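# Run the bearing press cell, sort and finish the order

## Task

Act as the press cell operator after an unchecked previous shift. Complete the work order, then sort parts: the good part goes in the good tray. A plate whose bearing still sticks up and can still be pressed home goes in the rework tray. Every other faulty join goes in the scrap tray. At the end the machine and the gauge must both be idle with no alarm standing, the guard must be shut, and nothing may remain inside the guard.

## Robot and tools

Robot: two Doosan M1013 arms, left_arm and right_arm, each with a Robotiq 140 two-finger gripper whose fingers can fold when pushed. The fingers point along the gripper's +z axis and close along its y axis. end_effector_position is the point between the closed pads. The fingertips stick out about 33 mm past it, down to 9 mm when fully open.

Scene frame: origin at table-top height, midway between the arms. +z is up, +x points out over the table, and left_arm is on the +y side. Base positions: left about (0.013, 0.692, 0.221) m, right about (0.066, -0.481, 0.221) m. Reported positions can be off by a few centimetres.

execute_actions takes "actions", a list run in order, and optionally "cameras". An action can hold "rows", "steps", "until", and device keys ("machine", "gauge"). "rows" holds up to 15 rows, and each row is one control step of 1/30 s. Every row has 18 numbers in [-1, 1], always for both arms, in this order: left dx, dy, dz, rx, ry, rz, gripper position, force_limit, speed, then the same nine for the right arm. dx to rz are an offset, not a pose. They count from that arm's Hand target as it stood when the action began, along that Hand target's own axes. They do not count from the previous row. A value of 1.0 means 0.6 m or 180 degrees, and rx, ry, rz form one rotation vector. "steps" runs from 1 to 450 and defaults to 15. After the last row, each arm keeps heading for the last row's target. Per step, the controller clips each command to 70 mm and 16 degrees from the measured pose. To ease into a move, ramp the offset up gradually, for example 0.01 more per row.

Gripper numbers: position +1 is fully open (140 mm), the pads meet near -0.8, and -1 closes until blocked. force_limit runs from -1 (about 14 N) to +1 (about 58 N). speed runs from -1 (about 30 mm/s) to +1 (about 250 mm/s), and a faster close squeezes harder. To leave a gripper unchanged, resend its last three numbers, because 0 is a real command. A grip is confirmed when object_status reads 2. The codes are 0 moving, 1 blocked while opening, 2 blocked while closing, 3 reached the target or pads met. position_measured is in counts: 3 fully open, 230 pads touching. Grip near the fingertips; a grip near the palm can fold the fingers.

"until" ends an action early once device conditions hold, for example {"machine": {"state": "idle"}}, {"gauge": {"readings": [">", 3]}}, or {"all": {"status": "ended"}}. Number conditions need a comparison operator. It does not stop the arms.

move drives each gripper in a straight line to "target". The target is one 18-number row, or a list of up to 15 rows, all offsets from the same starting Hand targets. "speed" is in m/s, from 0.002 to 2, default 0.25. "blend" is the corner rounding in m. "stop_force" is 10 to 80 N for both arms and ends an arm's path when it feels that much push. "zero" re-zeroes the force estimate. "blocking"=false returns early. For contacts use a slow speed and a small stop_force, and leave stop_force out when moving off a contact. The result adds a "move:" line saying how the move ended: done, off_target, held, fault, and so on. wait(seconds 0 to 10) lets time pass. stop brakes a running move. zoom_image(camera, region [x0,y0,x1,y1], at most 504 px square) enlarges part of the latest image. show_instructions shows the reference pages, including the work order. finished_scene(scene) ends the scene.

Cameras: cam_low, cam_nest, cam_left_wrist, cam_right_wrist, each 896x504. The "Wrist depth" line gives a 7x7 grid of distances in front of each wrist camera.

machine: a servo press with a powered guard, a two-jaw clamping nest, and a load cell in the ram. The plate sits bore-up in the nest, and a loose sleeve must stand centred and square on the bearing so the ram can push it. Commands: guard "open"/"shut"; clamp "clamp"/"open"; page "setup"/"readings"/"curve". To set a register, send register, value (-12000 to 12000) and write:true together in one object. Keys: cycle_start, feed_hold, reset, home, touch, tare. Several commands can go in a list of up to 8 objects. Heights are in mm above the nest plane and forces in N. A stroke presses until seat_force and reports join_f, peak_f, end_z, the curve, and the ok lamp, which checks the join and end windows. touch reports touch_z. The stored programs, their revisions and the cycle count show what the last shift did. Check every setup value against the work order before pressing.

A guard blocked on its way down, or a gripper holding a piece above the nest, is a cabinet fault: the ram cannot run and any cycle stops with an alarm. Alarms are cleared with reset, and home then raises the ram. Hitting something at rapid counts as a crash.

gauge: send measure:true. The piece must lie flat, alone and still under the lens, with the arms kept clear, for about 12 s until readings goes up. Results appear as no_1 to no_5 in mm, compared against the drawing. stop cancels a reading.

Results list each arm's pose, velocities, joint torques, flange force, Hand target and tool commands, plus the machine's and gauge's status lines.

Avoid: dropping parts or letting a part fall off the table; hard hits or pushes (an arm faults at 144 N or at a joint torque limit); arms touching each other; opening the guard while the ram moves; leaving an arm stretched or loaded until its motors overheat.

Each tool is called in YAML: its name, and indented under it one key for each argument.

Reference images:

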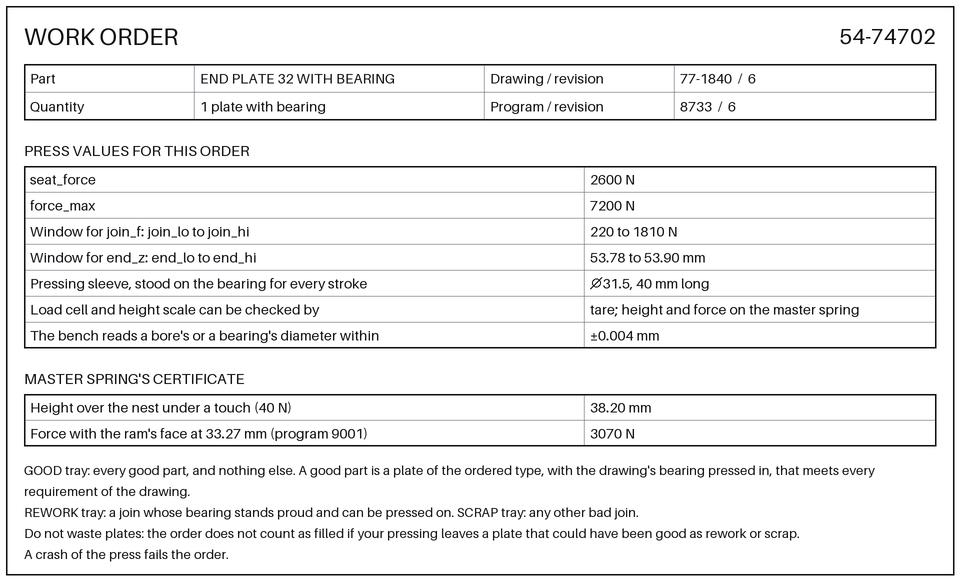

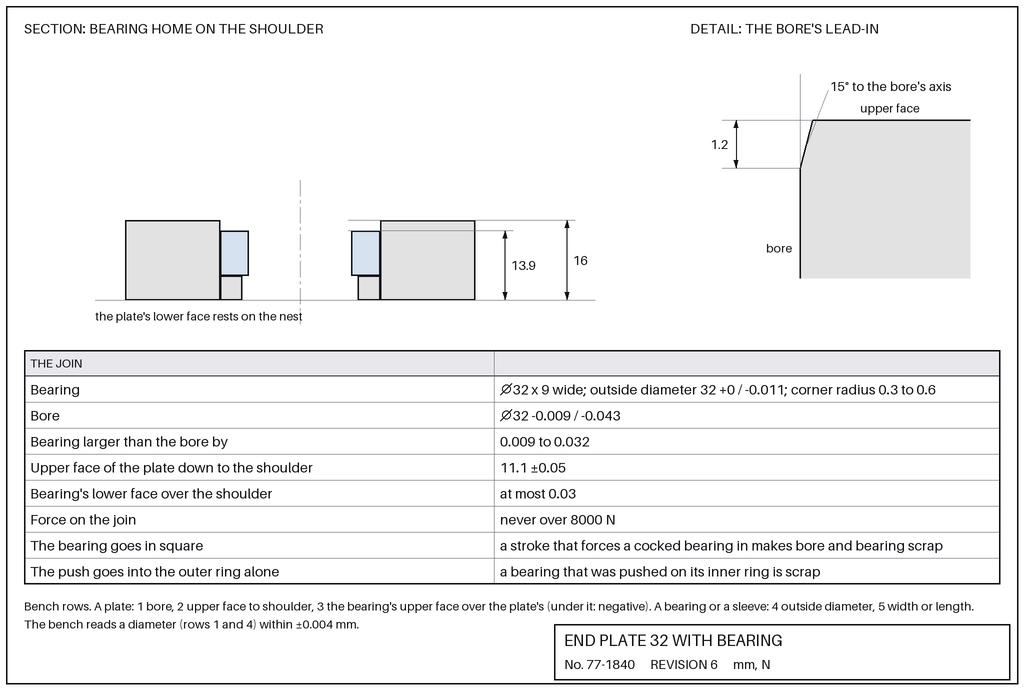

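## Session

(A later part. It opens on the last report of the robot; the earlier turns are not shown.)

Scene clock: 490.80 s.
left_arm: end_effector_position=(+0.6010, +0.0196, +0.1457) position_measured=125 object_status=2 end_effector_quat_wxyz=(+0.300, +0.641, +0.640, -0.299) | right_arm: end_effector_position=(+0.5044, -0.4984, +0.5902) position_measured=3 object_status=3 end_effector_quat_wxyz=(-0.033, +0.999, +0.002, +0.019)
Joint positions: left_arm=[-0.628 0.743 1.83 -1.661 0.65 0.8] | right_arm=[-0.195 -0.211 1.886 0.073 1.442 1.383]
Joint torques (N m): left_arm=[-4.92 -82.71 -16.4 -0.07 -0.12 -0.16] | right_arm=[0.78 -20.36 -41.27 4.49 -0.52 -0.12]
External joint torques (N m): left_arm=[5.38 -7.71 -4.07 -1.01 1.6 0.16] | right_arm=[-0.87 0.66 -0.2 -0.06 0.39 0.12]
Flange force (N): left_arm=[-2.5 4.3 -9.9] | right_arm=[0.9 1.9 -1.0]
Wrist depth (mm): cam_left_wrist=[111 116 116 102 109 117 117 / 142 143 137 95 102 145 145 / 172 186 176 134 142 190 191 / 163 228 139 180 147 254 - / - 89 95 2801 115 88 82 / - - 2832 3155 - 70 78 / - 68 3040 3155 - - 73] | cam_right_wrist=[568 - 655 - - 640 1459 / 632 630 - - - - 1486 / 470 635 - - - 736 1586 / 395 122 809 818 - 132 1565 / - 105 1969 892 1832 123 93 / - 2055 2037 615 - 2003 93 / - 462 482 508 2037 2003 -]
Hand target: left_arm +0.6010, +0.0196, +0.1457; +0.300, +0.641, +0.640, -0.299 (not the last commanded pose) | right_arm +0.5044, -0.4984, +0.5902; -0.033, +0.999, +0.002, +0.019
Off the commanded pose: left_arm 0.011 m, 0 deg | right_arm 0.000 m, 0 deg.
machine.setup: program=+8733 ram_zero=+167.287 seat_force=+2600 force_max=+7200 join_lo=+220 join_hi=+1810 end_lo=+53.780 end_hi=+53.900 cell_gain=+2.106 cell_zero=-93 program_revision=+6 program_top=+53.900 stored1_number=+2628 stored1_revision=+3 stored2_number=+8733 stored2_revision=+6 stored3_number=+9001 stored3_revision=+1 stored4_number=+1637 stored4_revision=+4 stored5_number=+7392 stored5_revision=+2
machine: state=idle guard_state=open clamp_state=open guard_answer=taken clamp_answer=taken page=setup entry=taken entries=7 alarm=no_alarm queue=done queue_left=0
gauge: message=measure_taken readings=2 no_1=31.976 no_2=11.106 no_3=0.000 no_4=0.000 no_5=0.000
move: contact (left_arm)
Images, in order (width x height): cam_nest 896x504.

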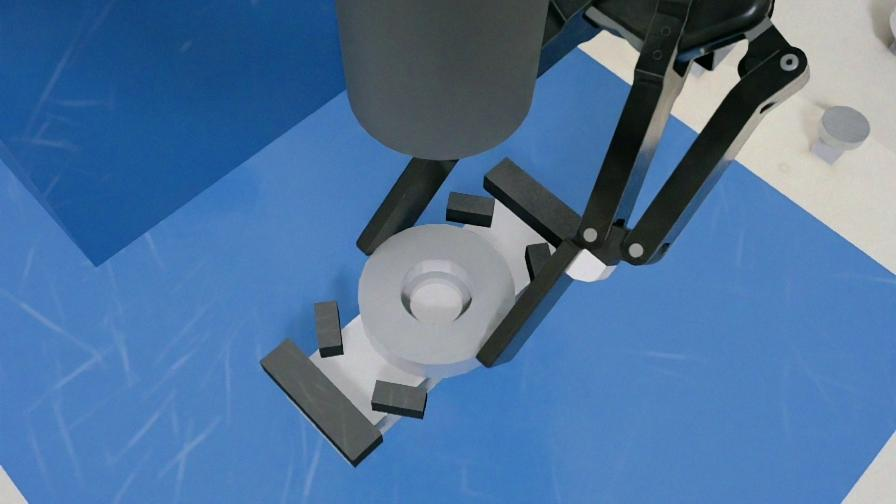

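move:
  target: [0,0,0,0,0,0,0.2,-0.3,-1,0,0,0,0,0,0,1,1,1]

move:
  target:
    - [0,0,-0.25,0,0,0,0.2,-0.3,-1,0,0,0,0,0,0,1,1,1]
    - [0.1073,0,-0.556,0,0,0,0.2,-0.3,-1,0,0,0,0,0,0,1,1,1]
  blend: 0.02

execute_actions:
  actions:
    - {"machine":{"clamp":"clamp"},"steps":60}
  cameras: ["cam_nest"]

Scene clock: 499.40 s.
left_arm: end_effector_position=(+0.6009, +0.0197, +0.1456) position_measured=104 object_status=0 end_effector_quat_wxyz=(+0.300, +0.641, +0.640, -0.299) | right_arm: end_effector_position=(+0.5044, -0.4984, +0.5902) position_measured=3 object_status=3 end_effector_quat_wxyz=(-0.033, +0.999, +0.002, +0.019)
Joint positions: left_arm=[-0.628 0.743 1.83 -1.661 0.65 0.8] | right_arm=[-0.195 -0.211 1.886 0.073 1.442 1.383]
Joint torques (N m): left_arm=[-5.03 -91.05 -20.73 -1.17 1.96 -0.23] | right_arm=[0.66 -20.76 -41.2 4.5 -0.53 -0.14]
External joint torques (N m): left_arm=[5.19 0.79 0.39 0.08 -0.49 0.23] | right_arm=[-0.69 0.99 -0.15 -0.08 0.41 0.13]
Flange force (N): left_arm=[4.7 3.9 -3.5] | right_arm=[1.5 1.5 -0.9]
Wrist depth (mm): cam_left_wrist=[110 115 115 102 108 117 117 / 141 142 136 96 102 144 145 / - 186 175 134 138 189 191 / 163 236 141 179 152 251 - / - 88 105 4225 149 94 82 / - - 3414 2898 - - 77 / - - - 2709 - - 72] | cam_right_wrist=[574 594 - - 689 644 1432 / 328 606 - 705 - - 1496 / 494 627 - 741 - 1688 1597 / 393 113 762 721 - 132 1653 / - 105 1937 823 1832 123 88 / - 2037 2073 601 2003 1846 - / - 460 471 516 2055 2020 -]
Hand target: left_arm +0.6010, +0.0196, +0.1457; +0.300, +0.641, +0.640, -0.299 | right_arm +0.5044, -0.4984, +0.5902; -0.033, +0.999, +0.002, +0.019
Off the commanded pose: left_arm 0.000 m, 0 deg | right_arm 0.000 m, 0 deg.
machine.setup: program=+8733 ram_zero=+167.287 seat_force=+2600 force_max=+7200 join_lo=+220 join_hi=+1810 end_lo=+53.780 end_hi=+53.900 cell_gain=+2.106 cell_zero=-93 program_revision=+6 program_top=+53.900 stored1_number=+2628 stored1_revision=+3 stored2_number=+8733 stored2_revision=+6 stored3_number=+9001 stored3_revision=+1 stored4_number=+1637 stored4_revision=+4 stored5_number=+7392 stored5_revision=+2
machine: state=idle guard_state=open clamp_state=open guard_answer=taken clamp_answer=taken page=setup entry=taken entries=7 alarm=no_alarm queue=done queue_left=0
gauge: message=measure_taken readings=2 no_1=31.976 no_2=11.106 no_3=0.000 no_4=0.000 no_5=0.000
move: done

Scene clock: 501.30 s.
left_arm: end_effector_position=(+0.6006, +0.3168, +0.3102) position_measured=104 object_status=3 end_effector_quat_wxyz=(+0.300, +0.641, +0.640, -0.299) | right_arm: end_effector_position=(+0.5044, -0.4984, +0.5902) position_measured=3 object_status=3 end_effector_quat_wxyz=(-0.033, +0.999, +0.002, +0.019)
Joint positions: left_arm=[-0.222 0.388 2.044 -1.224 0.908 0.648] | right_arm=[-0.195 -0.211 1.886 0.073 1.442 1.383]
Joint torques (N m): left_arm=[-6.76 -63.2 -25.32 -0.53 1.64 -0.29] | right_arm=[0.63 -20.47 -41.32 4.49 -0.54 -0.08]
External joint torques (N m): left_arm=[6.71 -0.69 0.49 0.17 -0.39 0.29] | right_arm=[-0.67 0.78 0.02 -0.07 0.42 0.08]
Flange force (N): left_arm=[7.1 0.9 -8.6] | right_arm=[0.9 1.5 -0.7]
Wrist depth (mm): cam_left_wrist=[1511 346 345 345 348 420 452 / 1860 379 399 401 401 644 530 / 2444 - 500 463 - 727 2351 / 3414 - 139 - 149 111 3195 / - 88 120 423 2967 94 82 / - - - 412 3612 - 77 / - - - 391 - - 72] | cam_right_wrist=[579 - - - - 639 1424 / 571 629 - 679 - 1576 1515 / 431 - - - 732 1525 1608 / 407 122 804 - 734 133 1664 / - 105 1937 - 1861 123 93 / - 2148 2037 611 1891 1969 93 / - 457 480 512 2110 2091 -]
Hand target: left_arm +0.6007, +0.3168, +0.3102; +0.300, +0.641, +0.640, -0.299 | right_arm +0.5044, -0.4984, +0.5902; -0.033, +0.999, +0.002, +0.019
Off the commanded pose: left_arm 0.000 m, 0 deg | right_arm 0.000 m, 0 deg.
machine.setup: program=+8733 ram_zero=+167.287 seat_force=+2600 force_max=+7200 join_lo=+220 join_hi=+1810 end_lo=+53.780 end_hi=+53.900 cell_gain=+2.106 cell_zero=-93 program_revision=+6 program_top=+53.900 stored1_number=+2628 stored1_revision=+3 stored2_number=+8733 stored2_revision=+6 stored3_number=+9001 stored3_revision=+1 stored4_number=+1637 stored4_revision=+4 stored5_number=+7392 stored5_revision=+2
machine: state=idle guard_state=open clamp_state=open guard_answer=taken clamp_answer=taken page=setup entry=taken entries=7 alarm=no_alarm queue=done queue_left=0
gauge: message=measure_taken readings=2 no_1=31.976 no_2=11.106 no_3=0.000 no_4=0.000 no_5=0.000
move: done

Scene clock: 503.50 s.
left_arm: end_effector_position=(+0.6007, +0.3168, +0.3102) position_measured=104 object_status=3 end_effector_quat_wxyz=(+0.300, +0.641, +0.640, -0.299) | right_arm: end_effector_position=(+0.5044, -0.4984, +0.5902) position_measured=3 object_status=3 end_effector_quat_wxyz=(-0.033, +0.999, +0.002, +0.019)
Joint positions: left_arm=[-0.222 0.388 2.044 -1.224 0.908 0.648] | right_arm=[-0.195 -0.211 1.886 0.073 1.442 1.383]
Joint torques (N m): left_arm=[-5.5 -64.45 -25.32 -0.46 1.68 -0.24] | right_arm=[0.71 -20.71 -41.29 4.53 -0.52 -0.09]
External joint torques (N m): left_arm=[5.66 0.79 0.46 0.12 -0.45 0.24] | right_arm=[-0.7 0.95 -0.09 -0.1 0.4 0.09]
Flange force (N): left_arm=[7.3 2.1 -5.6] | right_arm=[1.3 1.6 -0.8]
Wrist depth (mm): cam_left_wrist=[1539 346 345 346 346 433 451 / 1903 379 399 402 403 535 - / 2468 - 488 475 527 733 2898 / 3003 - 139 - 149 906 3237 / - 88 109 440 133 88 87 / - - - 403 - - 77 / - - - 389 - - 72] | cam_right_wrist=[567 598 671 - - 575 1415 / 328 649 727 689 - - 1545 / 443 630 - - 716 732 1619 / 396 122 1906 - - 132 1653 / - 105 1921 850 1876 123 93 / - 2091 2055 603 1891 1969 93 / - 462 481 516 2073 1969 -]
Hand target: left_arm +0.6007, +0.3168, +0.3102; +0.300, +0.641, +0.640, -0.299 | right_arm +0.5044, -0.4984, +0.5902; -0.033, +0.999, +0.002, +0.019
Tool commands: left_gripper/position=+0.2 left_gripper/force_limit=-0.3 left_gripper/speed=-1.0 right_gripper/position=+1.0 right_gripper/force_limit=+1.0 right_gripper/speed=+1.0
Off the commanded pose: left_arm 0.000 m, 0 deg | right_arm 0.000 m, 0 deg.
machine.setup: program=+8733 ram_zero=+167.287 seat_force=+2600 force_max=+7200 join_lo=+220 join_hi=+1810 end_lo=+53.780 end_hi=+53.900 cell_gain=+2.106 cell_zero=-93 program_revision=+6 program_top=+53.900 stored1_number=+2628 stored1_revision=+3 stored2_number=+8733 stored2_revision=+6 stored3_number=+9001 stored3_revision=+1 stored4_number=+1637 stored4_revision=+4 stored5_number=+7392 stored5_revision=+2
machine: state=idle guard_state=open clamp_state=clamped guard_answer=taken clamp_answer=taken page=setup entry=taken entries=7 alarm=no_alarm queue=done queue_left=0
gauge: message=measure_taken readings=2 no_1=31.976 no_2=11.106 no_3=0.000 no_4=0.000 no_5=0.000
Images, in order (width x height): cam_nest 896x504.

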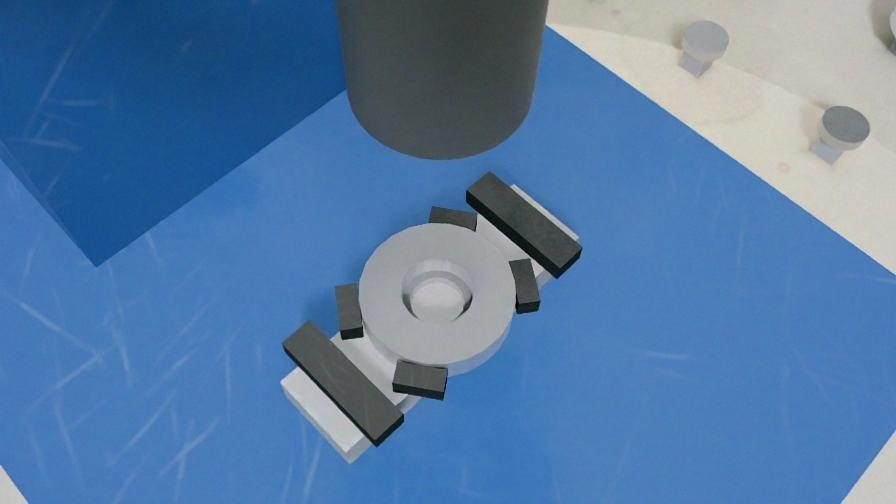

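move:
  target: [0.342,0.0822,-0.3292,0,0,0,0.0,-0.3,-1,0,0,0,0,0,0,1,1,1]
  speed: 0.35

move:
  target: [0,0,0,-0.383,0,-0.3215,0.0,-0.3,-1,0,0,0,0,0,0,1,1,1]
  speed: 0.5

move:
  target:
    - [0.2315,0.1665,0.2233,0,0,0,0.0,-0.3,-1,0,0,0,0,0,0,1,1,1]
    - [0.2315,0.1665,0.3733,0,0,0,0.0,-0.3,-1,0,0,0,0,0,0,1,1,1]
  speed: [0.3,0.1]
  cameras: ["cam_left_wrist"]

Scene clock: 513.17 s.
left_arm: end_effector_position=(+0.6500, +0.5999, +0.2796) position_measured=129 object_status=3 end_effector_quat_wxyz=(+0.300, +0.641, +0.640, -0.299) | right_arm: end_effector_position=(+0.5044, -0.4984, +0.5902) position_measured=3 object_status=3 end_effector_quat_wxyz=(-0.033, +0.999, +0.002, +0.019)
Joint positions: left_arm=[0.235 0.496 1.942 -0.958 1.168 0.812] | right_arm=[-0.195 -0.211 1.886 0.073 1.442 1.383]
Joint torques (N m): left_arm=[-7.26 -75.01 -24.24 0.15 2.05 -0.26] | right_arm=[0.52 -20.58 -41.31 4.51 -0.54 -0.09]
External joint torques (N m): left_arm=[7.16 2.02 0.07 0.13 -0.55 0.26] | right_arm=[-0.56 1.05 0.09 -0.1 0.42 0.09]
Flange force (N): left_arm=[9.7 -0.5 -6.1] | right_arm=[1.3 1.3 -0.5]
Wrist depth (mm): cam_left_wrist=[378 408 394 379 396 381 - / 1903 527 483 487 - 488 534 / 2308 618 606 609 654 767 716 / 3195 1170 130 665 143 913 3414 / - 88 108 3280 126 92 82 / - - - 3956 - 66 77 / - 71 - 631 - - 72] | cam_right_wrist=[564 619 629 - - - 1432 / 594 627 - - - 703 1515 / 428 666 - 739 716 1555 1586 / 398 122 1725 775 705 132 1653 / - 105 1937 - 1921 123 93 / - 2168 2129 604 1937 1953 - / - 461 478 515 2110 2037 -]
Hand target: left_arm +0.6500, +0.6000, +0.2796; +0.300, +0.641, +0.640, -0.299 | right_arm +0.5044, -0.4984, +0.5902; -0.033, +0.999, +0.002, +0.019
Off the commanded pose: left_arm 0.000 m, 0 deg | right_arm 0.000 m, 0 deg.
machine.setup: program=+8733 ram_zero=+167.287 seat_force=+2600 force_max=+7200 join_lo=+220 join_hi=+1810 end_lo=+53.780 end_hi=+53.900 cell_gain=+2.106 cell_zero=-93 program_revision=+6 program_top=+53.900 stored1_number=+2628 stored1_revision=+3 stored2_number=+8733 stored2_revision=+6 stored3_number=+9001 stored3_revision=+1 stored4_number=+1637 stored4_revision=+4 stored5_number=+7392 stored5_revision=+2
machine: state=idle guard_state=open clamp_state=clamped guard_answer=taken clamp_answer=taken page=setup entry=taken entries=7 alarm=no_alarm queue=done queue_left=0
gauge: message=measure_taken readings=2 no_1=31.976 no_2=11.106 no_3=0.000 no_4=0.000 no_5=0.000
move: done

Scene clock: 516.47 s.
left_arm: end_effector_position=(+0.6500, +0.6000, +0.2796) position_measured=129 object_status=3 end_effector_quat_wxyz=(+0.423, +0.000, +0.906, -0.001) | right_arm: end_effector_position=(+0.5044, -0.4984, +0.5902) position_measured=3 object_status=3 end_effector_quat_wxyz=(-0.033, +0.999, +0.002, +0.019)
Joint positions: left_arm=[-0.286 0.196 2.439 -3.782 0.418 1.956] | right_arm=[-0.195 -0.211 1.886 0.073 1.442 1.383]
Joint torques (N m): left_arm=[-5.57 -45.23 -25.13 -1.63 2.41 -0.29] | right_arm=[0.46 -20.53 -41.25 4.48 -0.52 -0.1]
External joint torques (N m): left_arm=[5.66 0.62 0.45 0.26 -0.47 0.29] | right_arm=[-0.51 0.9 -0.1 -0.06 0.39 0.1]
Flange force (N): left_arm=[0.0 0.0 0.0] | right_arm=[1.3 1.1 -0.8]
Wrist depth (mm): cam_left_wrist=[407 382 360 409 426 398 1458 / 524 494 - 513 471 420 1903 / 605 652 - 670 - 2898 2624 / 3280 3280 125 3414 143 3511 3195 / - 89 108 3323 114 92 82 / - - 3414 - - 66 77 / - 71 - 2420 - - 72] | cam_right_wrist=[579 - - 695 - - 1441 / 581 630 683 - - 687 1441 / 467 677 755 718 - 1751 1555 / 410 113 812 750 - 132 1653 / - 105 1937 - 1937 124 93 / - 2168 2091 603 1937 2020 93 / - 462 480 513 2091 2091 -]
Hand target: left_arm +0.6500, +0.6000, +0.2796; +0.423, -0.001, +0.906, -0.001 | right_arm +0.5044, -0.4984, +0.5902; -0.033, +0.999, +0.002, +0.019
Off the commanded pose: left_arm 0.000 m, 0 deg | right_arm 0.000 m, 0 deg.
machine.setup: program=+8733 ram_zero=+167.287 seat_force=+2600 force_max=+7200 join_lo=+220 join_hi=+1810 end_lo=+53.780 end_hi=+53.900 cell_gain=+2.106 cell_zero=-93 program_revision=+6 program_top=+53.900 stored1_number=+2628 stored1_revision=+3 stored2_number=+8733 stored2_revision=+6 stored3_number=+9001 stored3_revision=+1 stored4_number=+1637 stored4_revision=+4 stored5_number=+7392 stored5_revision=+2
machine: state=idle guard_state=open clamp_state=clamped guard_answer=taken clamp_answer=taken page=setup entry=taken entries=7 alarm=no_alarm queue=done queue_left=0
gauge: message=measure_taken readings=2 no_1=31.976 no_2=11.106 no_3=0.000 no_4=0.000 no_5=0.000
move: done

Scene clock: 519.00 s.
left_arm: end_effector_position=(+0.7326, +0.6994, +0.0292) position_measured=129 object_status=3 end_effector_quat_wxyz=(+0.423, -0.001, +0.906, -0.001) | right_arm: end_effector_position=(+0.5044, -0.4984, +0.5902) position_measured=3 object_status=3 end_effector_quat_wxyz=(-0.033, +0.999, +0.002, +0.019)
Joint positions: left_arm=[-0.021 0.81 2.305 -3.199 0.848 1.57] | right_arm=[-0.195 -0.211 1.886 0.073 1.442 1.383]
Joint torques (N m): left_arm=[-5.48 -79.58 -3.17 -0.25 2.6 -0.24] | right_arm=[0.93 -20.65 -41.28 4.49 -0.52 -0.07]
External joint torques (N m): left_arm=[5.56 1.46 -0.5 0.12 -0.51 0.24] | right_arm=[-0.89 0.93 -0.1 -0.06 0.4 0.07]
Flange force (N): left_arm=[0.3 12.2 3.6] | right_arm=[1.2 2.0 -0.8]
Wrist depth (mm): cam_left_wrist=[- 92 92 92 96 100 99 / 94 95 95 119 119 119 118 / 153 153 154 153 155 155 155 / 220 220 139 223 166 207 225 / 298 89 95 300 262 92 87 / - - - 464 - 66 77 / - 71 - - - - 72] | cam_right_wrist=[574 594 691 - - 649 1407 / 575 619 683 - 714 687 1486 / 437 647 732 739 - 710 1565 / 409 113 812 - - 133 1676 / - 98 1876 969 1846 123 93 / - 2003 2129 597 1953 1921 93 / - 462 479 512 2091 2055 -]
Hand target: left_arm +0.7327, +0.6994, +0.0292; +0.423, -0.001, +0.906, -0.001 | right_arm +0.5044, -0.4984, +0.5902; -0.033, +0.999, +0.002, +0.019
Off the commanded pose: left_arm 0.000 m, 0 deg | right_arm 0.000 m, 0 deg.
machine.setup: program=+8733 ram_zero=+167.287 seat_force=+2600 force_max=+7200 join_lo=+220 join_hi=+1810 end_lo=+53.780 end_hi=+53.900 cell_gain=+2.106 cell_zero=-93 program_revision=+6 program_top=+53.900 stored1_number=+2628 stored1_revision=+3 stored2_number=+8733 stored2_revision=+6 stored3_number=+9001 stored3_revision=+1 stored4_number=+1637 stored4_revision=+4 stored5_number=+7392 stored5_revision=+2
machine: state=idle guard_state=open clamp_state=clamped guard_answer=taken clamp_answer=taken page=setup entry=taken entries=7 alarm=no_alarm queue=done queue_left=0
gauge: message=measure_taken readings=2 no_1=31.976 no_2=11.106 no_3=0.000 no_4=0.000 no_5=0.000
move: done
camera_calibration:
cam_left_wrist: T_world_to_cam=[[-0.0176248, 0.999834, 0.00455949, -0.681079], [0.34338, 0.00177002, 0.939195, -0.276962], [0.939031, 0.0181187, -0.343354, -0.546994], [0, 0, 0, 1]] pos_world=[0.596744, 0.691367, 0.0754142]
Images, in order (width x height): cam_left_wrist 896x504.

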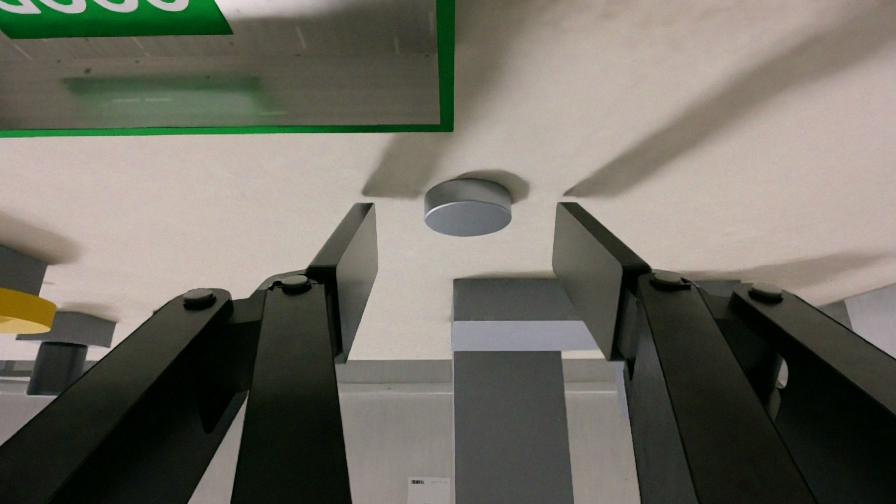

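move:
  target: [0,0,0,0,0,0,-1,-0.3,-1,0,0,0,0,0,0,1,1,1]

move:
  target:
    - [-0.0766,0,-0.0643,0,0,0,-1,-0.3,-1,0,0,0,0,0,0,1,1,1]
    - [-0.231,-0.1655,-0.3745,0,0,0,-1,-0.3,-1,0,0,0,0,0,0,1,1,1]
  blend: 0.02
  cameras: ["cam_left_wrist"]

move:
  target: [0,0,0,0.383,0,0.3215,-1,-0.3,-1,0,0,0,0,0,0,1,1,1]
  speed: 0.4

Scene clock: 527.17 s.
left_arm: end_effector_position=(+0.7327, +0.6994, +0.0292) position_measured=183 object_status=0 end_effector_quat_wxyz=(+0.423, -0.001, +0.906, -0.001) | right_arm: end_effector_position=(+0.5044, -0.4984, +0.5902) position_measured=3 object_status=3 end_effector_quat_wxyz=(-0.033, +0.999, +0.002, +0.019)
Joint positions: left_arm=[-0.021 0.81 2.305 -3.199 0.848 1.57] | right_arm=[-0.195 -0.211 1.886 0.073 1.442 1.383]
Joint torques (N m): left_arm=[-5.57 -76 -3.37 -0.29 1.5 -0.27] | right_arm=[0.62 -20.22 -41.39 4.5 -0.5 -0.09]
External joint torques (N m): left_arm=[5.64 -2.23 -0.02 0.18 0.58 0.27] | right_arm=[-0.68 0.43 -0.1 -0.06 0.37 0.09]
Flange force (N): left_arm=[-2.8 12.5 -2.8] | right_arm=[0.5 1.5 -0.9]
Wrist depth (mm): cam_left_wrist=[- 92 92 92 96 99 99 / 94 95 95 108 118 118 118 / 152 153 154 155 155 155 155 / 220 220 204 204 138 208 226 / 336 - - 265 94 82 2932 / - - 70 - - 70 66 / - - - - - - -] | cam_right_wrist=[571 591 - - 644 642 1486 / 598 - 660 - - 1450 1535 / 401 651 760 741 - 1441 1565 / 412 122 1751 798 - 132 1725 / - 105 1906 - 1818 124 93 / - 2055 2129 620 2073 1953 93 / - 461 478 510 2091 2020 -]
Hand target: left_arm +0.7327, +0.6994, +0.0292; +0.423, -0.001, +0.906, -0.001 | right_arm +0.5044, -0.4984, +0.5902; -0.033, +0.999, +0.002, +0.019
Off the commanded pose: left_arm 0.000 m, 0 deg | right_arm 0.000 m, 0 deg.
machine.setup: program=+8733 ram_zero=+167.287 seat_force=+2600 force_max=+7200 join_lo=+220 join_hi=+1810 end_lo=+53.780 end_hi=+53.900 cell_gain=+2.106 cell_zero=-93 program_revision=+6 program_top=+53.900 stored1_number=+2628 stored1_revision=+3 stored2_number=+8733 stored2_revision=+6 stored3_number=+9001 stored3_revision=+1 stored4_number=+1637 stored4_revision=+4 stored5_number=+7392 stored5_revision=+2
machine: state=idle guard_state=open clamp_state=clamped guard_answer=taken clamp_answer=taken page=setup entry=taken entries=7 alarm=no_alarm queue=done queue_left=0
gauge: message=measure_taken readings=2 no_1=31.976 no_2=11.106 no_3=0.000 no_4=0.000 no_5=0.000
move: done

Scene clock: 529.13 s.
left_arm: end_effector_position=(+0.6493, +0.6006, +0.2798) position_measured=183 object_status=2 end_effector_quat_wxyz=(+0.423, +0.000, +0.906, -0.001) | right_arm: end_effector_position=(+0.5044, -0.4984, +0.5902) position_measured=3 object_status=3 end_effector_quat_wxyz=(-0.033, +0.999, +0.002, +0.019)
Joint positions: left_arm=[-0.285 0.194 2.441 -3.781 0.418 1.955] | right_arm=[-0.195 -0.211 1.886 0.073 1.442 1.383]
Joint torques (N m): left_arm=[-5.46 -45.28 -25.21 -1.41 2.51 -0.36] | right_arm=[0.68 -20.46 -41.34 4.52 -0.53 -0.09]
External joint torques (N m): left_arm=[5.51 0.94 0.51 0.03 -0.56 0.36] | right_arm=[-0.75 0.81 -0.03 -0.09 0.4 0.08]
Flange force (N): left_arm=[0.0 0.0 0.0] | right_arm=[1.0 1.7 -0.7]
Wrist depth (mm): cam_left_wrist=[422 400 382 407 413 414 433 / 496 503 498 513 487 - 1947 / 641 - 598 155 - 2329 2374 / 3612 3237 2043 167 141 3414 3195 / 1731 - - 113 94 82 - / - - 70 - - 70 - / - - - - - - -] | cam_right_wrist=[557 - 683 683 671 - 1424 / 330 614 - - - - 1515 / 430 - - - 697 668 1576 / 407 113 1565 - - 132 1619 / - 105 2037 - 1832 123 93 / - 2148 2110 606 1891 1906 93 / - 456 474 509 2091 2073 -]
Hand target: left_arm +0.6493, +0.6006, +0.2798; +0.423, -0.001, +0.906, -0.001 | right_arm +0.5044, -0.4984, +0.5902; -0.033, +0.999, +0.002, +0.019
Off the commanded pose: left_arm 0.000 m, 0 deg | right_arm 0.000 m, 0 deg.
machine.setup: program=+8733 ram_zero=+167.287 seat_force=+2600 force_max=+7200 join_lo=+220 join_hi=+1810 end_lo=+53.780 end_hi=+53.900 cell_gain=+2.106 cell_zero=-93 program_revision=+6 program_top=+53.900 stored1_number=+2628 stored1_revision=+3 stored2_number=+8733 stored2_revision=+6 stored3_number=+9001 stored3_revision=+1 stored4_number=+1637 stored4_revision=+4 stored5_number=+7392 stored5_revision=+2
machine: state=idle guard_state=open clamp_state=clamped guard_answer=taken clamp_answer=taken page=setup entry=taken entries=7 alarm=no_alarm queue=done queue_left=0
gauge: message=measure_taken readings=2 no_1=31.976 no_2=11.106 no_3=0.000 no_4=0.000 no_5=0.000
move: done
camera_calibration:
cam_left_wrist: T_world_to_cam=[[-0.0175311, 0.999836, 0.00452488, -0.584946], [0.343291, 0.00176869, 0.939227, -0.483476], [0.939065, 0.0180191, -0.343266, -0.380831], [0, 0, 0, 1]] pos_world=[0.513344, 0.592567, 0.326014]
Images, in order (width x height): cam_left_wrist 896x504.

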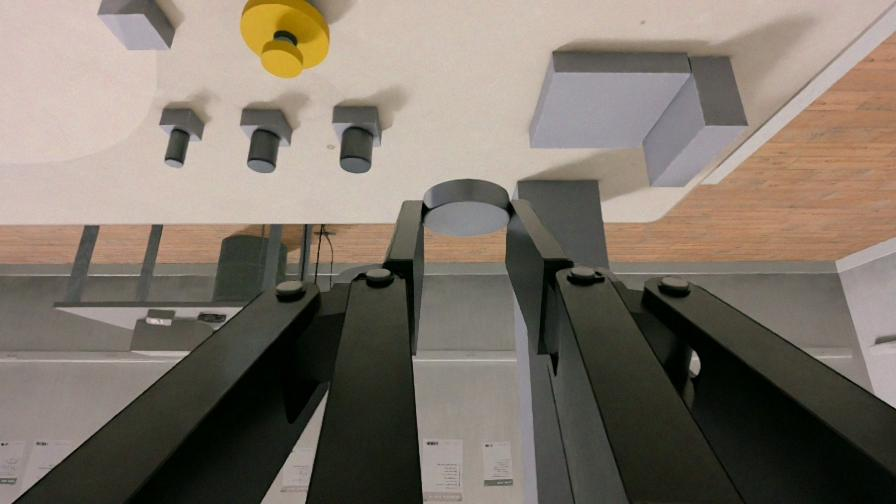

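Scene clock: 531.70 s.
left_arm: end_effector_position=(+0.6493, +0.6006, +0.2798) position_measured=183 object_status=2 end_effector_quat_wxyz=(+0.300, +0.641, +0.640, -0.299) | right_arm: end_effector_position=(+0.5044, -0.4984, +0.5902) position_measured=3 object_status=3 end_effector_quat_wxyz=(-0.033, +0.999, +0.002, +0.019)
Joint positions: left_arm=[0.236 0.495 1.943 -0.957 1.168 0.812] | right_arm=[-0.195 -0.211 1.886 0.073 1.442 1.383]
Joint torques (N m): left_arm=[-5.51 -74.76 -24.63 0.05 2.11 -0.27] | right_arm=[0.51 -20.5 -41.33 4.52 -0.49 -0.09]
External joint torques (N m): left_arm=[5.62 1.79 0.51 0.22 -0.62 0.27] | right_arm=[-0.53 0.82 -0.01 -0.1 0.36 0.09]
Flange force (N): left_arm=[8.0 -1.2 -4.2] | right_arm=[1.1 1.2 -0.6]
Wrist depth (mm): cam_left_wrist=[420 409 382 378 401 399 400 / 1819 481 484 509 494 543 - / 2420 659 605 156 - - 767 / 3561 3511 - 168 119 - 3237 / 3195 - - 114 94 82 - / - - 70 - - 70 3280 / - - - - - - -] | cam_right_wrist=[569 612 668 - - 655 1407 / 319 627 - - - 1366 1477 / 423 644 721 - - 1700 1576 / 393 113 - - 804 132 1664 / - 105 1986 866 1790 124 93 / - 2188 2129 603 2073 1953 93 / - 456 478 514 2148 2110 -]
Hand target: left_arm +0.6493, +0.6006, +0.2798; +0.300, +0.641, +0.640, -0.299 | right_arm +0.5044, -0.4984, +0.5902; -0.033, +0.999, +0.002, +0.019
Off the commanded pose: left_arm 0.000 m, 0 deg | right_arm 0.000 m, 0 deg.
machine.setup: program=+8733 ram_zero=+167.287 seat_force=+2600 force_max=+7200 join_lo=+220 join_hi=+1810 end_lo=+53.780 end_hi=+53.900 cell_gain=+2.106 cell_zero=-93 program_revision=+6 program_top=+53.900 stored1_number=+2628 stored1_revision=+3 stored2_number=+8733 stored2_revision=+6 stored3_number=+9001 stored3_revision=+1 stored4_number=+1637 stored4_revision=+4 stored5_number=+7392 stored5_revision=+2
machine: state=idle guard_state=open clamp_state=clamped guard_answer=taken clamp_answer=taken page=setup entry=taken entries=7 alarm=no_alarm queue=done queue_left=0
gauge: message=measure_taken readings=2 no_1=31.976 no_2=11.106 no_3=0.000 no_4=0.000 no_5=0.000
move: done; limits=paced

move:
  target:
    - [-0.3503,-0.08,0.6502,0,0,0,-1,-0.3,-1,0,0,0,0,0,0,1,1,1]
    - [-0.2929,-0.08,0.6984,0,0,0,-1,-0.3,-1,0,0,0,0,0,0,1,1,1]
  speed: [0.3,0.1]

move:
  target: [0.0319,0,0.0268,0,0,0,-1,-0.3,-1,0,0,0,0,0,0,1,1,1]
  speed: 0.02
  stop_force: 10

move:
  target: [0,0,0,0,0,0,0.0,-0.3,-1,0,0,0,0,0,0,1,1,1]
  cameras: ["cam_left_wrist"]

Scene clock: 540.77 s.
left_arm: end_effector_position=(+0.6015, +0.1664, +0.1458) position_measured=183 object_status=2 end_effector_quat_wxyz=(+0.300, +0.641, +0.640, -0.299) | right_arm: end_effector_position=(+0.5044, -0.4984, +0.5902) position_measured=3 object_status=3 end_effector_quat_wxyz=(-0.033, +0.999, +0.002, +0.019)
Joint positions: left_arm=[-0.447 0.68 1.984 -1.605 0.746 0.931] | right_arm=[-0.195 -0.211 1.886 0.073 1.442 1.383]
Joint torques (N m): left_arm=[-5.35 -80.77 -16.58 -1 2.22 -0.16] | right_arm=[0.72 -20.76 -41.35 4.51 -0.51 -0.12]
External joint torques (N m): left_arm=[5.56 -0.4 0.23 0.09 -0.56 0.16] | right_arm=[-0.73 1.05 0.03 -0.09 0.39 0.11]
Flange force (N): left_arm=[4.6 3.0 -6.2] | right_arm=[1.3 1.6 -0.5]
Wrist depth (mm): cam_left_wrist=[149 147 147 149 150 150 151 / 148 143 143 144 145 145 145 / 185 186 187 167 189 190 191 / - 250 247 238 138 253 - / - - - 270 94 82 - / - - 70 2898 - 70 66 / - - - 3116 - - -] | cam_right_wrist=[576 576 - - - 615 1459 / 338 632 - 671 - - 1505 / 487 627 753 - - 1586 1597 / 393 122 796 938 - 133 1630 / - 105 1953 863 1906 123 93 / - 1921 2091 598 2003 1921 93 / - 458 476 519 2055 2020 -]
Hand target: left_arm +0.6015, +0.1664, +0.1458; +0.300, +0.641, +0.640, -0.299 | right_arm +0.5044, -0.4984, +0.5902; -0.033, +0.999, +0.002, +0.019
Off the commanded pose: left_arm 0.000 m, 0 deg | right_arm 0.000 m, 0 deg.
machine.setup: program=+8733 ram_zero=+167.287 seat_force=+2600 force_max=+7200 join_lo=+220 join_hi=+1810 end_lo=+53.780 end_hi=+53.900 cell_gain=+2.106 cell_zero=-93 program_revision=+6 program_top=+53.900 stored1_number=+2628 stored1_revision=+3 stored2_number=+8733 stored2_revision=+6 stored3_number=+9001 stored3_revision=+1 stored4_number=+1637 stored4_revision=+4 stored5_number=+7392 stored5_revision=+2
machine: state=idle guard_state=open clamp_state=clamped guard_answer=taken clamp_answer=taken page=setup entry=taken entries=7 alarm=no_alarm queue=done queue_left=0
gauge: message=measure_taken readings=2 no_1=31.976 no_2=11.106 no_3=0.000 no_4=0.000 no_5=0.000
move: done

Scene clock: 542.60 s.
left_arm: end_effector_position=(+0.6016, +0.1663, +0.1286) position_measured=183 object_status=2 end_effector_quat_wxyz=(+0.300, +0.641, +0.640, -0.299) | right_arm: end_effector_position=(+0.5044, -0.4984, +0.5902) position_measured=3 object_status=3 end_effector_quat_wxyz=(-0.033, +0.999, +0.002, +0.019)
Joint positions: left_arm=[-0.447 0.708 1.982 -1.633 0.748 0.97] | right_arm=[-0.195 -0.211 1.886 0.073 1.442 1.383]
Joint torques (N m): left_arm=[-7.79 -70.24 -14.26 -0.56 -1.38 -0.16] | right_arm=[0.85 -20.63 -41.43 4.51 -0.5 -0.1]
External joint torques (N m): left_arm=[8.15 -11.94 -1.05 -0.34 3.08 0.16] | right_arm=[-0.86 0.8 0.05 -0.08 0.38 0.1]
Flange force (N): left_arm=[-3.3 -0.7 -23.5] | right_arm=[0.8 1.9 -0.6]
Wrist depth (mm): cam_left_wrist=[148 148 146 148 149 150 150 / 137 139 139 139 139 140 140 / 151 152 153 153 155 155 156 / 207 200 201 179 142 207 204 / 201 - - 232 97 82 - / - - 70 - - 70 66 / - - - - - - -] | cam_right_wrist=[568 586 666 - 662 644 1424 / 335 655 - - - 681 1468 / 465 630 718 743 - 1398 1586 / 393 113 736 - - 133 1738 / - 105 1953 - 1861 123 93 / - 2129 2188 598 1969 1921 93 / - 460 480 514 2110 2037 -]
Hand target: left_arm +0.6016, +0.1663, +0.1286; +0.300, +0.641, +0.640, -0.299 (not the last commanded pose) | right_arm +0.5044, -0.4984, +0.5902; -0.033, +0.999, +0.002, +0.019
Off the commanded pose: left_arm 0.008 m, 0 deg | right_arm 0.000 m, 0 deg.
machine.setup: program=+8733 ram_zero=+167.287 seat_force=+2600 force_max=+7200 join_lo=+220 join_hi=+1810 end_lo=+53.780 end_hi=+53.900 cell_gain=+2.106 cell_zero=-93 program_revision=+6 program_top=+53.900 stored1_number=+2628 stored1_revision=+3 stored2_number=+8733 stored2_revision=+6 stored3_number=+9001 stored3_revision=+1 stored4_number=+1637 stored4_revision=+4 stored5_number=+7392 stored5_revision=+2
machine: state=idle guard_state=open clamp_state=clamped guard_answer=taken clamp_answer=taken page=setup entry=taken entries=7 alarm=no_alarm queue=done queue_left=0
gauge: message=measure_taken readings=2 no_1=31.976 no_2=11.106 no_3=0.000 no_4=0.000 no_5=0.000
move: contact (left_arm)

Scene clock: 544.00 s.
left_arm: end_effector_position=(+0.6016, +0.1663, +0.1285) position_measured=129 object_status=0 end_effector_quat_wxyz=(+0.300, +0.641, +0.640, -0.299) | right_arm: end_effector_position=(+0.5044, -0.4984, +0.5902) position_measured=3 object_status=3 end_effector_quat_wxyz=(-0.033, +0.999, +0.002, +0.019)
Joint positions: left_arm=[-0.447 0.708 1.982 -1.633 0.748 0.97] | right_arm=[-0.195 -0.211 1.886 0.073 1.442 1.383]
Joint torques (N m): left_arm=[-5.32 -83.23 -15.85 -1.02 2.16 -0.24] | right_arm=[0.84 -20.41 -41.37 4.5 -0.5 -0.13]
External joint torques (N m): left_arm=[5.57 0.55 0.35 0.11 -0.45 0.24] | right_arm=[-0.94 0.81 0.13 -0.09 0.39 0.12]
Flange force (N): left_arm=[5.8 3.4 -5.2] | right_arm=[0.7 2.0 -0.5]
Wrist depth (mm): cam_left_wrist=[148 146 147 149 149 150 150 / 137 139 139 139 140 140 140 / 150 151 152 153 154 155 155 / 197 200 138 221 143 224 226 / - 89 94 261 143 92 82 / - - 3323 - - 66 77 / - 71 - - - - 72] | cam_right_wrist=[557 576 - 627 - 639 1525 / 332 635 - - - 671 1486 / 471 666 - 767 741 1846 1597 / 410 122 790 785 785 133 1664 / - 105 1876 866 1921 123 93 / - 2129 2168 600 1986 1906 93 / - 461 477 516 2073 2091 -]
Hand target: left_arm +0.6016, +0.1663, +0.1286; +0.300, +0.641, +0.640, -0.299 | right_arm +0.5044, -0.4984, +0.5902; -0.033, +0.999, +0.002, +0.019
Off the commanded pose: left_arm 0.000 m, 0 deg | right_arm 0.000 m, 0 deg.
machine.setup: program=+8733 ram_zero=+167.287 seat_force=+2600 force_max=+7200 join_lo=+220 join_hi=+1810 end_lo=+53.780 end_hi=+53.900 cell_gain=+2.106 cell_zero=-93 program_revision=+6 program_top=+53.900 stored1_number=+2628 stored1_revision=+3 stored2_number=+8733 stored2_revision=+6 stored3_number=+9001 stored3_revision=+1 stored4_number=+1637 stored4_revision=+4 stored5_number=+7392 stored5_revision=+2
machine: state=idle guard_state=open clamp_state=clamped guard_answer=taken clamp_answer=taken page=setup entry=taken entries=7 alarm=no_alarm queue=done queue_left=0
gauge: message=measure_taken readings=2 no_1=31.976 no_2=11.106 no_3=0.000 no_4=0.000 no_5=0.000
move: done
camera_calibration:
cam_left_wrist: T_world_to_cam=[[0.999815, 0.0173131, 0.00837057, -0.599948], [-0.00192587, -0.342943, 0.939354, -0.059355], [0.0191338, -0.939197, -0.342846, 0.332332], [0, 0, 0, 1]] pos_world=[0.593364, 0.302157, 0.174716]
Images, in order (width x height): cam_left_wrist 896x504.

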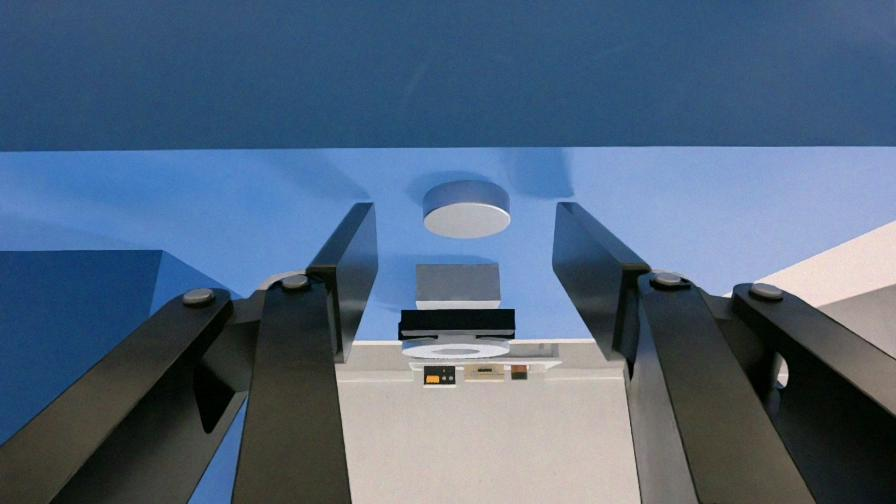

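move:
  target: [0,0,0,0,0,0,-1,-0.3,-1,0,0,0,0,0,0,1,1,1]

move:
  target:
    - [-0.0721,-0.0003,-0.0605,0,0,0,-1,-0.3,-1,0,0,0,0,0,0,1,1,1]
    - [-0.2328,-0.0005,0.1312,0,0,0,-1,-0.3,-1,0,0,0,0,0,0,1,1,1]
  speed: 0.12

move:
  target: [0.0306,0,0.0257,0,0,0,-1,-0.3,-1,0,0,0,0,0,0,1,1,1]
  speed: 0.015
  stop_force: 10
  cameras: ["cam_nest"]

zoom_image:
  camera: "cam_nest"
  region: [340, 200, 540, 380]

Scene clock: 556.30 s.
left_arm: end_effector_position=(+0.6016, +0.1663, +0.1286) position_measured=183 object_status=0 end_effector_quat_wxyz=(+0.300, +0.641, +0.640, -0.299) | right_arm: end_effector_position=(+0.5044, -0.4984, +0.5902) position_measured=3 object_status=3 end_effector_quat_wxyz=(-0.033, +0.999, +0.002, +0.019)
Joint positions: left_arm=[-0.447 0.708 1.982 -1.633 0.748 0.97] | right_arm=[-0.195 -0.211 1.886 0.073 1.442 1.383]
Joint torques (N m): left_arm=[-5.82 -72.88 -14.12 -0.48 -1.31 -0.1] | right_arm=[0.65 -20.5 -41.33 4.45 -0.51 -0.13]
External joint torques (N m): left_arm=[6.07 -9.43 -1.44 -0.43 3.01 0.1] | right_arm=[-0.62 0.87 0.03 -0.03 0.39 0.12]
Flange force (N): left_arm=[-2.9 0.2 -17.8] | right_arm=[1.1 1.3 -0.6]
Wrist depth (mm): cam_left_wrist=[148 148 147 149 149 150 150 / 137 139 139 139 140 139 140 / 150 152 152 153 155 155 156 / - 201 201 179 142 207 208 / - - - 231 94 82 3323 / - - 70 - - 70 3237 / - - - - - - -] | cam_right_wrist=[567 586 - - 660 646 1477 / 318 635 - - 677 651 1486 / 378 603 743 729 - 1555 1555 / 410 113 1619 - - 133 1619 / - 98 1861 - 1876 123 93 / - 98 2091 604 1953 2003 93 / - 461 482 517 2148 2091 -]
Hand target: left_arm +0.6016, +0.1663, +0.1286; +0.300, +0.641, +0.640, -0.299 | right_arm +0.5044, -0.4984, +0.5902; -0.033, +0.999, +0.002, +0.019
Off the commanded pose: left_arm 0.000 m, 0 deg | right_arm 0.000 m, 0 deg.
machine.setup: program=+8733 ram_zero=+167.287 seat_force=+2600 force_max=+7200 join_lo=+220 join_hi=+1810 end_lo=+53.780 end_hi=+53.900 cell_gain=+2.106 cell_zero=-93 program_revision=+6 program_top=+53.900 stored1_number=+2628 stored1_revision=+3 stored2_number=+8733 stored2_revision=+6 stored3_number=+9001 stored3_revision=+1 stored4_number=+1637 stored4_revision=+4 stored5_number=+7392 stored5_revision=+2
machine: state=idle guard_state=open clamp_state=clamped guard_answer=taken clamp_answer=taken page=setup entry=taken entries=7 alarm=no_alarm queue=done queue_left=0
gauge: message=measure_taken readings=2 no_1=31.976 no_2=11.106 no_3=0.000 no_4=0.000 no_5=0.000
move: done

Scene clock: 558.77 s.
left_arm: end_effector_position=(+0.6012, +0.0164, +0.1853) position_measured=183 object_status=2 end_effector_quat_wxyz=(+0.300, +0.641, +0.640, -0.299) | right_arm: end_effector_position=(+0.5044, -0.4984, +0.5902) position_measured=3 object_status=3 end_effector_quat_wxyz=(-0.033, +0.999, +0.002, +0.019)
Joint positions: left_arm=[-0.631 0.691 1.825 -1.589 0.645 0.705] | right_arm=[-0.195 -0.211 1.886 0.073 1.442 1.383]
Joint torques (N m): left_arm=[-4.71 -90.07 -23.83 -1.14 1.8 -0.44] | right_arm=[0.78 -20.68 -41.36 4.49 -0.49 -0.1]
External joint torques (N m): left_arm=[4.97 2.13 1.62 0.16 -0.46 0.44] | right_arm=[-0.86 1.04 0.05 -0.07 0.37 0.1]
Flange force (N): left_arm=[7.0 2.5 -2.5] | right_arm=[1.2 1.9 -0.5]
Wrist depth (mm): cam_left_wrist=[158 164 166 125 155 168 167 / 164 202 205 150 198 207 207 / - 249 267 183 254 272 450 / - 260 - 166 142 - 692 / 164 - - 1047 94 93 - / - - 70 - - 70 - / - - - - - - -] | cam_right_wrist=[561 560 677 673 666 - 1441 / 319 615 - 691 - 693 1505 / 476 - 734 762 - 1424 1565 / - 113 783 780 - 133 1713 / - 105 1937 - 1861 124 93 / - 2110 2055 598 2003 1921 93 / - 461 479 515 2037 2055 -]
Hand target: left_arm +0.6012, +0.0163, +0.1853; +0.300, +0.641, +0.640, -0.299 | right_arm +0.5044, -0.4984, +0.5902; -0.033, +0.999, +0.002, +0.019
Off the commanded pose: left_arm 0.000 m, 0 deg | right_arm 0.000 m, 0 deg.
machine.setup: program=+8733 ram_zero=+167.287 seat_force=+2600 force_max=+7200 join_lo=+220 join_hi=+1810 end_lo=+53.780 end_hi=+53.900 cell_gain=+2.106 cell_zero=-93 program_revision=+6 program_top=+53.900 stored1_number=+2628 stored1_revision=+3 stored2_number=+8733 stored2_revision=+6 stored3_number=+9001 stored3_revision=+1 stored4_number=+1637 stored4_revision=+4 stored5_number=+7392 stored5_revision=+2
machine: state=idle guard_state=open clamp_state=clamped guard_answer=taken clamp_answer=taken page=setup entry=taken entries=7 alarm=no_alarm queue=done queue_left=0
gauge: message=measure_taken readings=2 no_1=31.976 no_2=11.106 no_3=0.000 no_4=0.000 no_5=0.000
move: done

Scene clock: 560.80 s.
left_arm: end_effector_position=(+0.6012, +0.0162, +0.1645) position_measured=183 object_status=2 end_effector_quat_wxyz=(+0.300, +0.641, +0.640, -0.299) | right_arm: end_effector_position=(+0.5044, -0.4984, +0.5902) position_measured=3 object_status=3 end_effector_quat_wxyz=(-0.033, +0.999, +0.002, +0.019)
Joint positions: left_arm=[-0.631 0.719 1.826 -1.628 0.647 0.754] | right_arm=[-0.195 -0.211 1.886 0.073 1.442 1.383]
Joint torques (N m): left_arm=[-14.78 -72.48 -20.39 -0.83 -0.22 -0.15] | right_arm=[0.93 -20.34 -41.32 4.51 -0.52 -0.1]
External joint torques (N m): left_arm=[14.96 -16.69 -1.11 -0.22 1.63 0.16] | right_arm=[-0.85 0.6 0.01 -0.09 0.4 0.1]
Flange force (N): left_arm=[-0.8 2.1 -33.5] | right_arm=[0.5 1.8 -0.7]
Wrist depth (mm): cam_left_wrist=[138 139 139 109 111 141 141 / 163 172 173 122 142 175 175 / - 211 225 152 204 230 387 / 162 236 297 166 142 301 585 / 163 205 - 845 94 82 3462 / - - 70 - - 70 - / - - - - - - -] | cam_right_wrist=[567 553 677 - - 646 1424 / 317 630 - 693 669 1790 1496 / 454 572 - - - 1576 1555 / 407 122 2055 772 - 132 1619 / - 105 2003 755 1876 123 93 / - 2110 2055 609 1906 1937 93 / - 459 472 516 1969 2110 -]
Hand target: left_arm +0.6012, +0.0162, +0.1645; +0.300, +0.641, +0.640, -0.299 (not the last commanded pose) | right_arm +0.5044, -0.4984, +0.5902; -0.033, +0.999, +0.002, +0.019
Off the commanded pose: left_arm 0.003 m, 0 deg | right_arm 0.000 m, 0 deg.
machine.setup: program=+8733 ram_zero=+167.287 seat_force=+2600 force_max=+7200 join_lo=+220 join_hi=+1810 end_lo=+53.780 end_hi=+53.900 cell_gain=+2.106 cell_zero=-93 program_revision=+6 program_top=+53.900 stored1_number=+2628 stored1_revision=+3 stored2_number=+8733 stored2_revision=+6 stored3_number=+9001 stored3_revision=+1 stored4_number=+1637 stored4_revision=+4 stored5_number=+7392 stored5_revision=+2
machine: state=idle guard_state=open clamp_state=clamped guard_answer=taken clamp_answer=taken page=setup entry=taken entries=7 alarm=no_alarm queue=done queue_left=0
gauge: message=measure_taken readings=2 no_1=31.976 no_2=11.106 no_3=0.000 no_4=0.000 no_5=0.000
move: contact (left_arm)
Images, in order (width x height): cam_nest 896x504.

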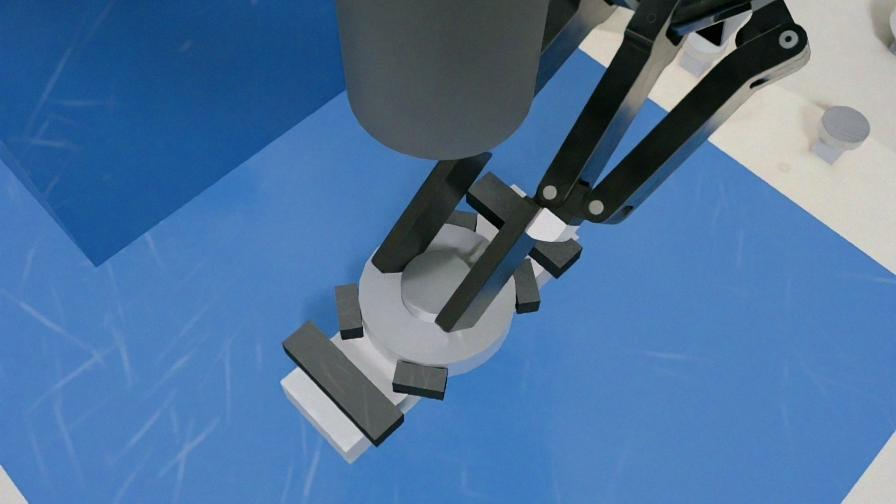

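Scaled by 2.520.

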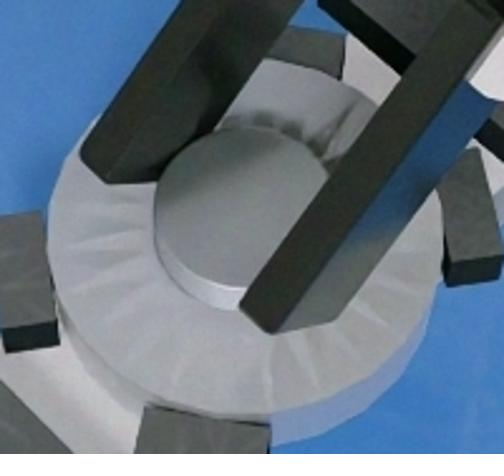

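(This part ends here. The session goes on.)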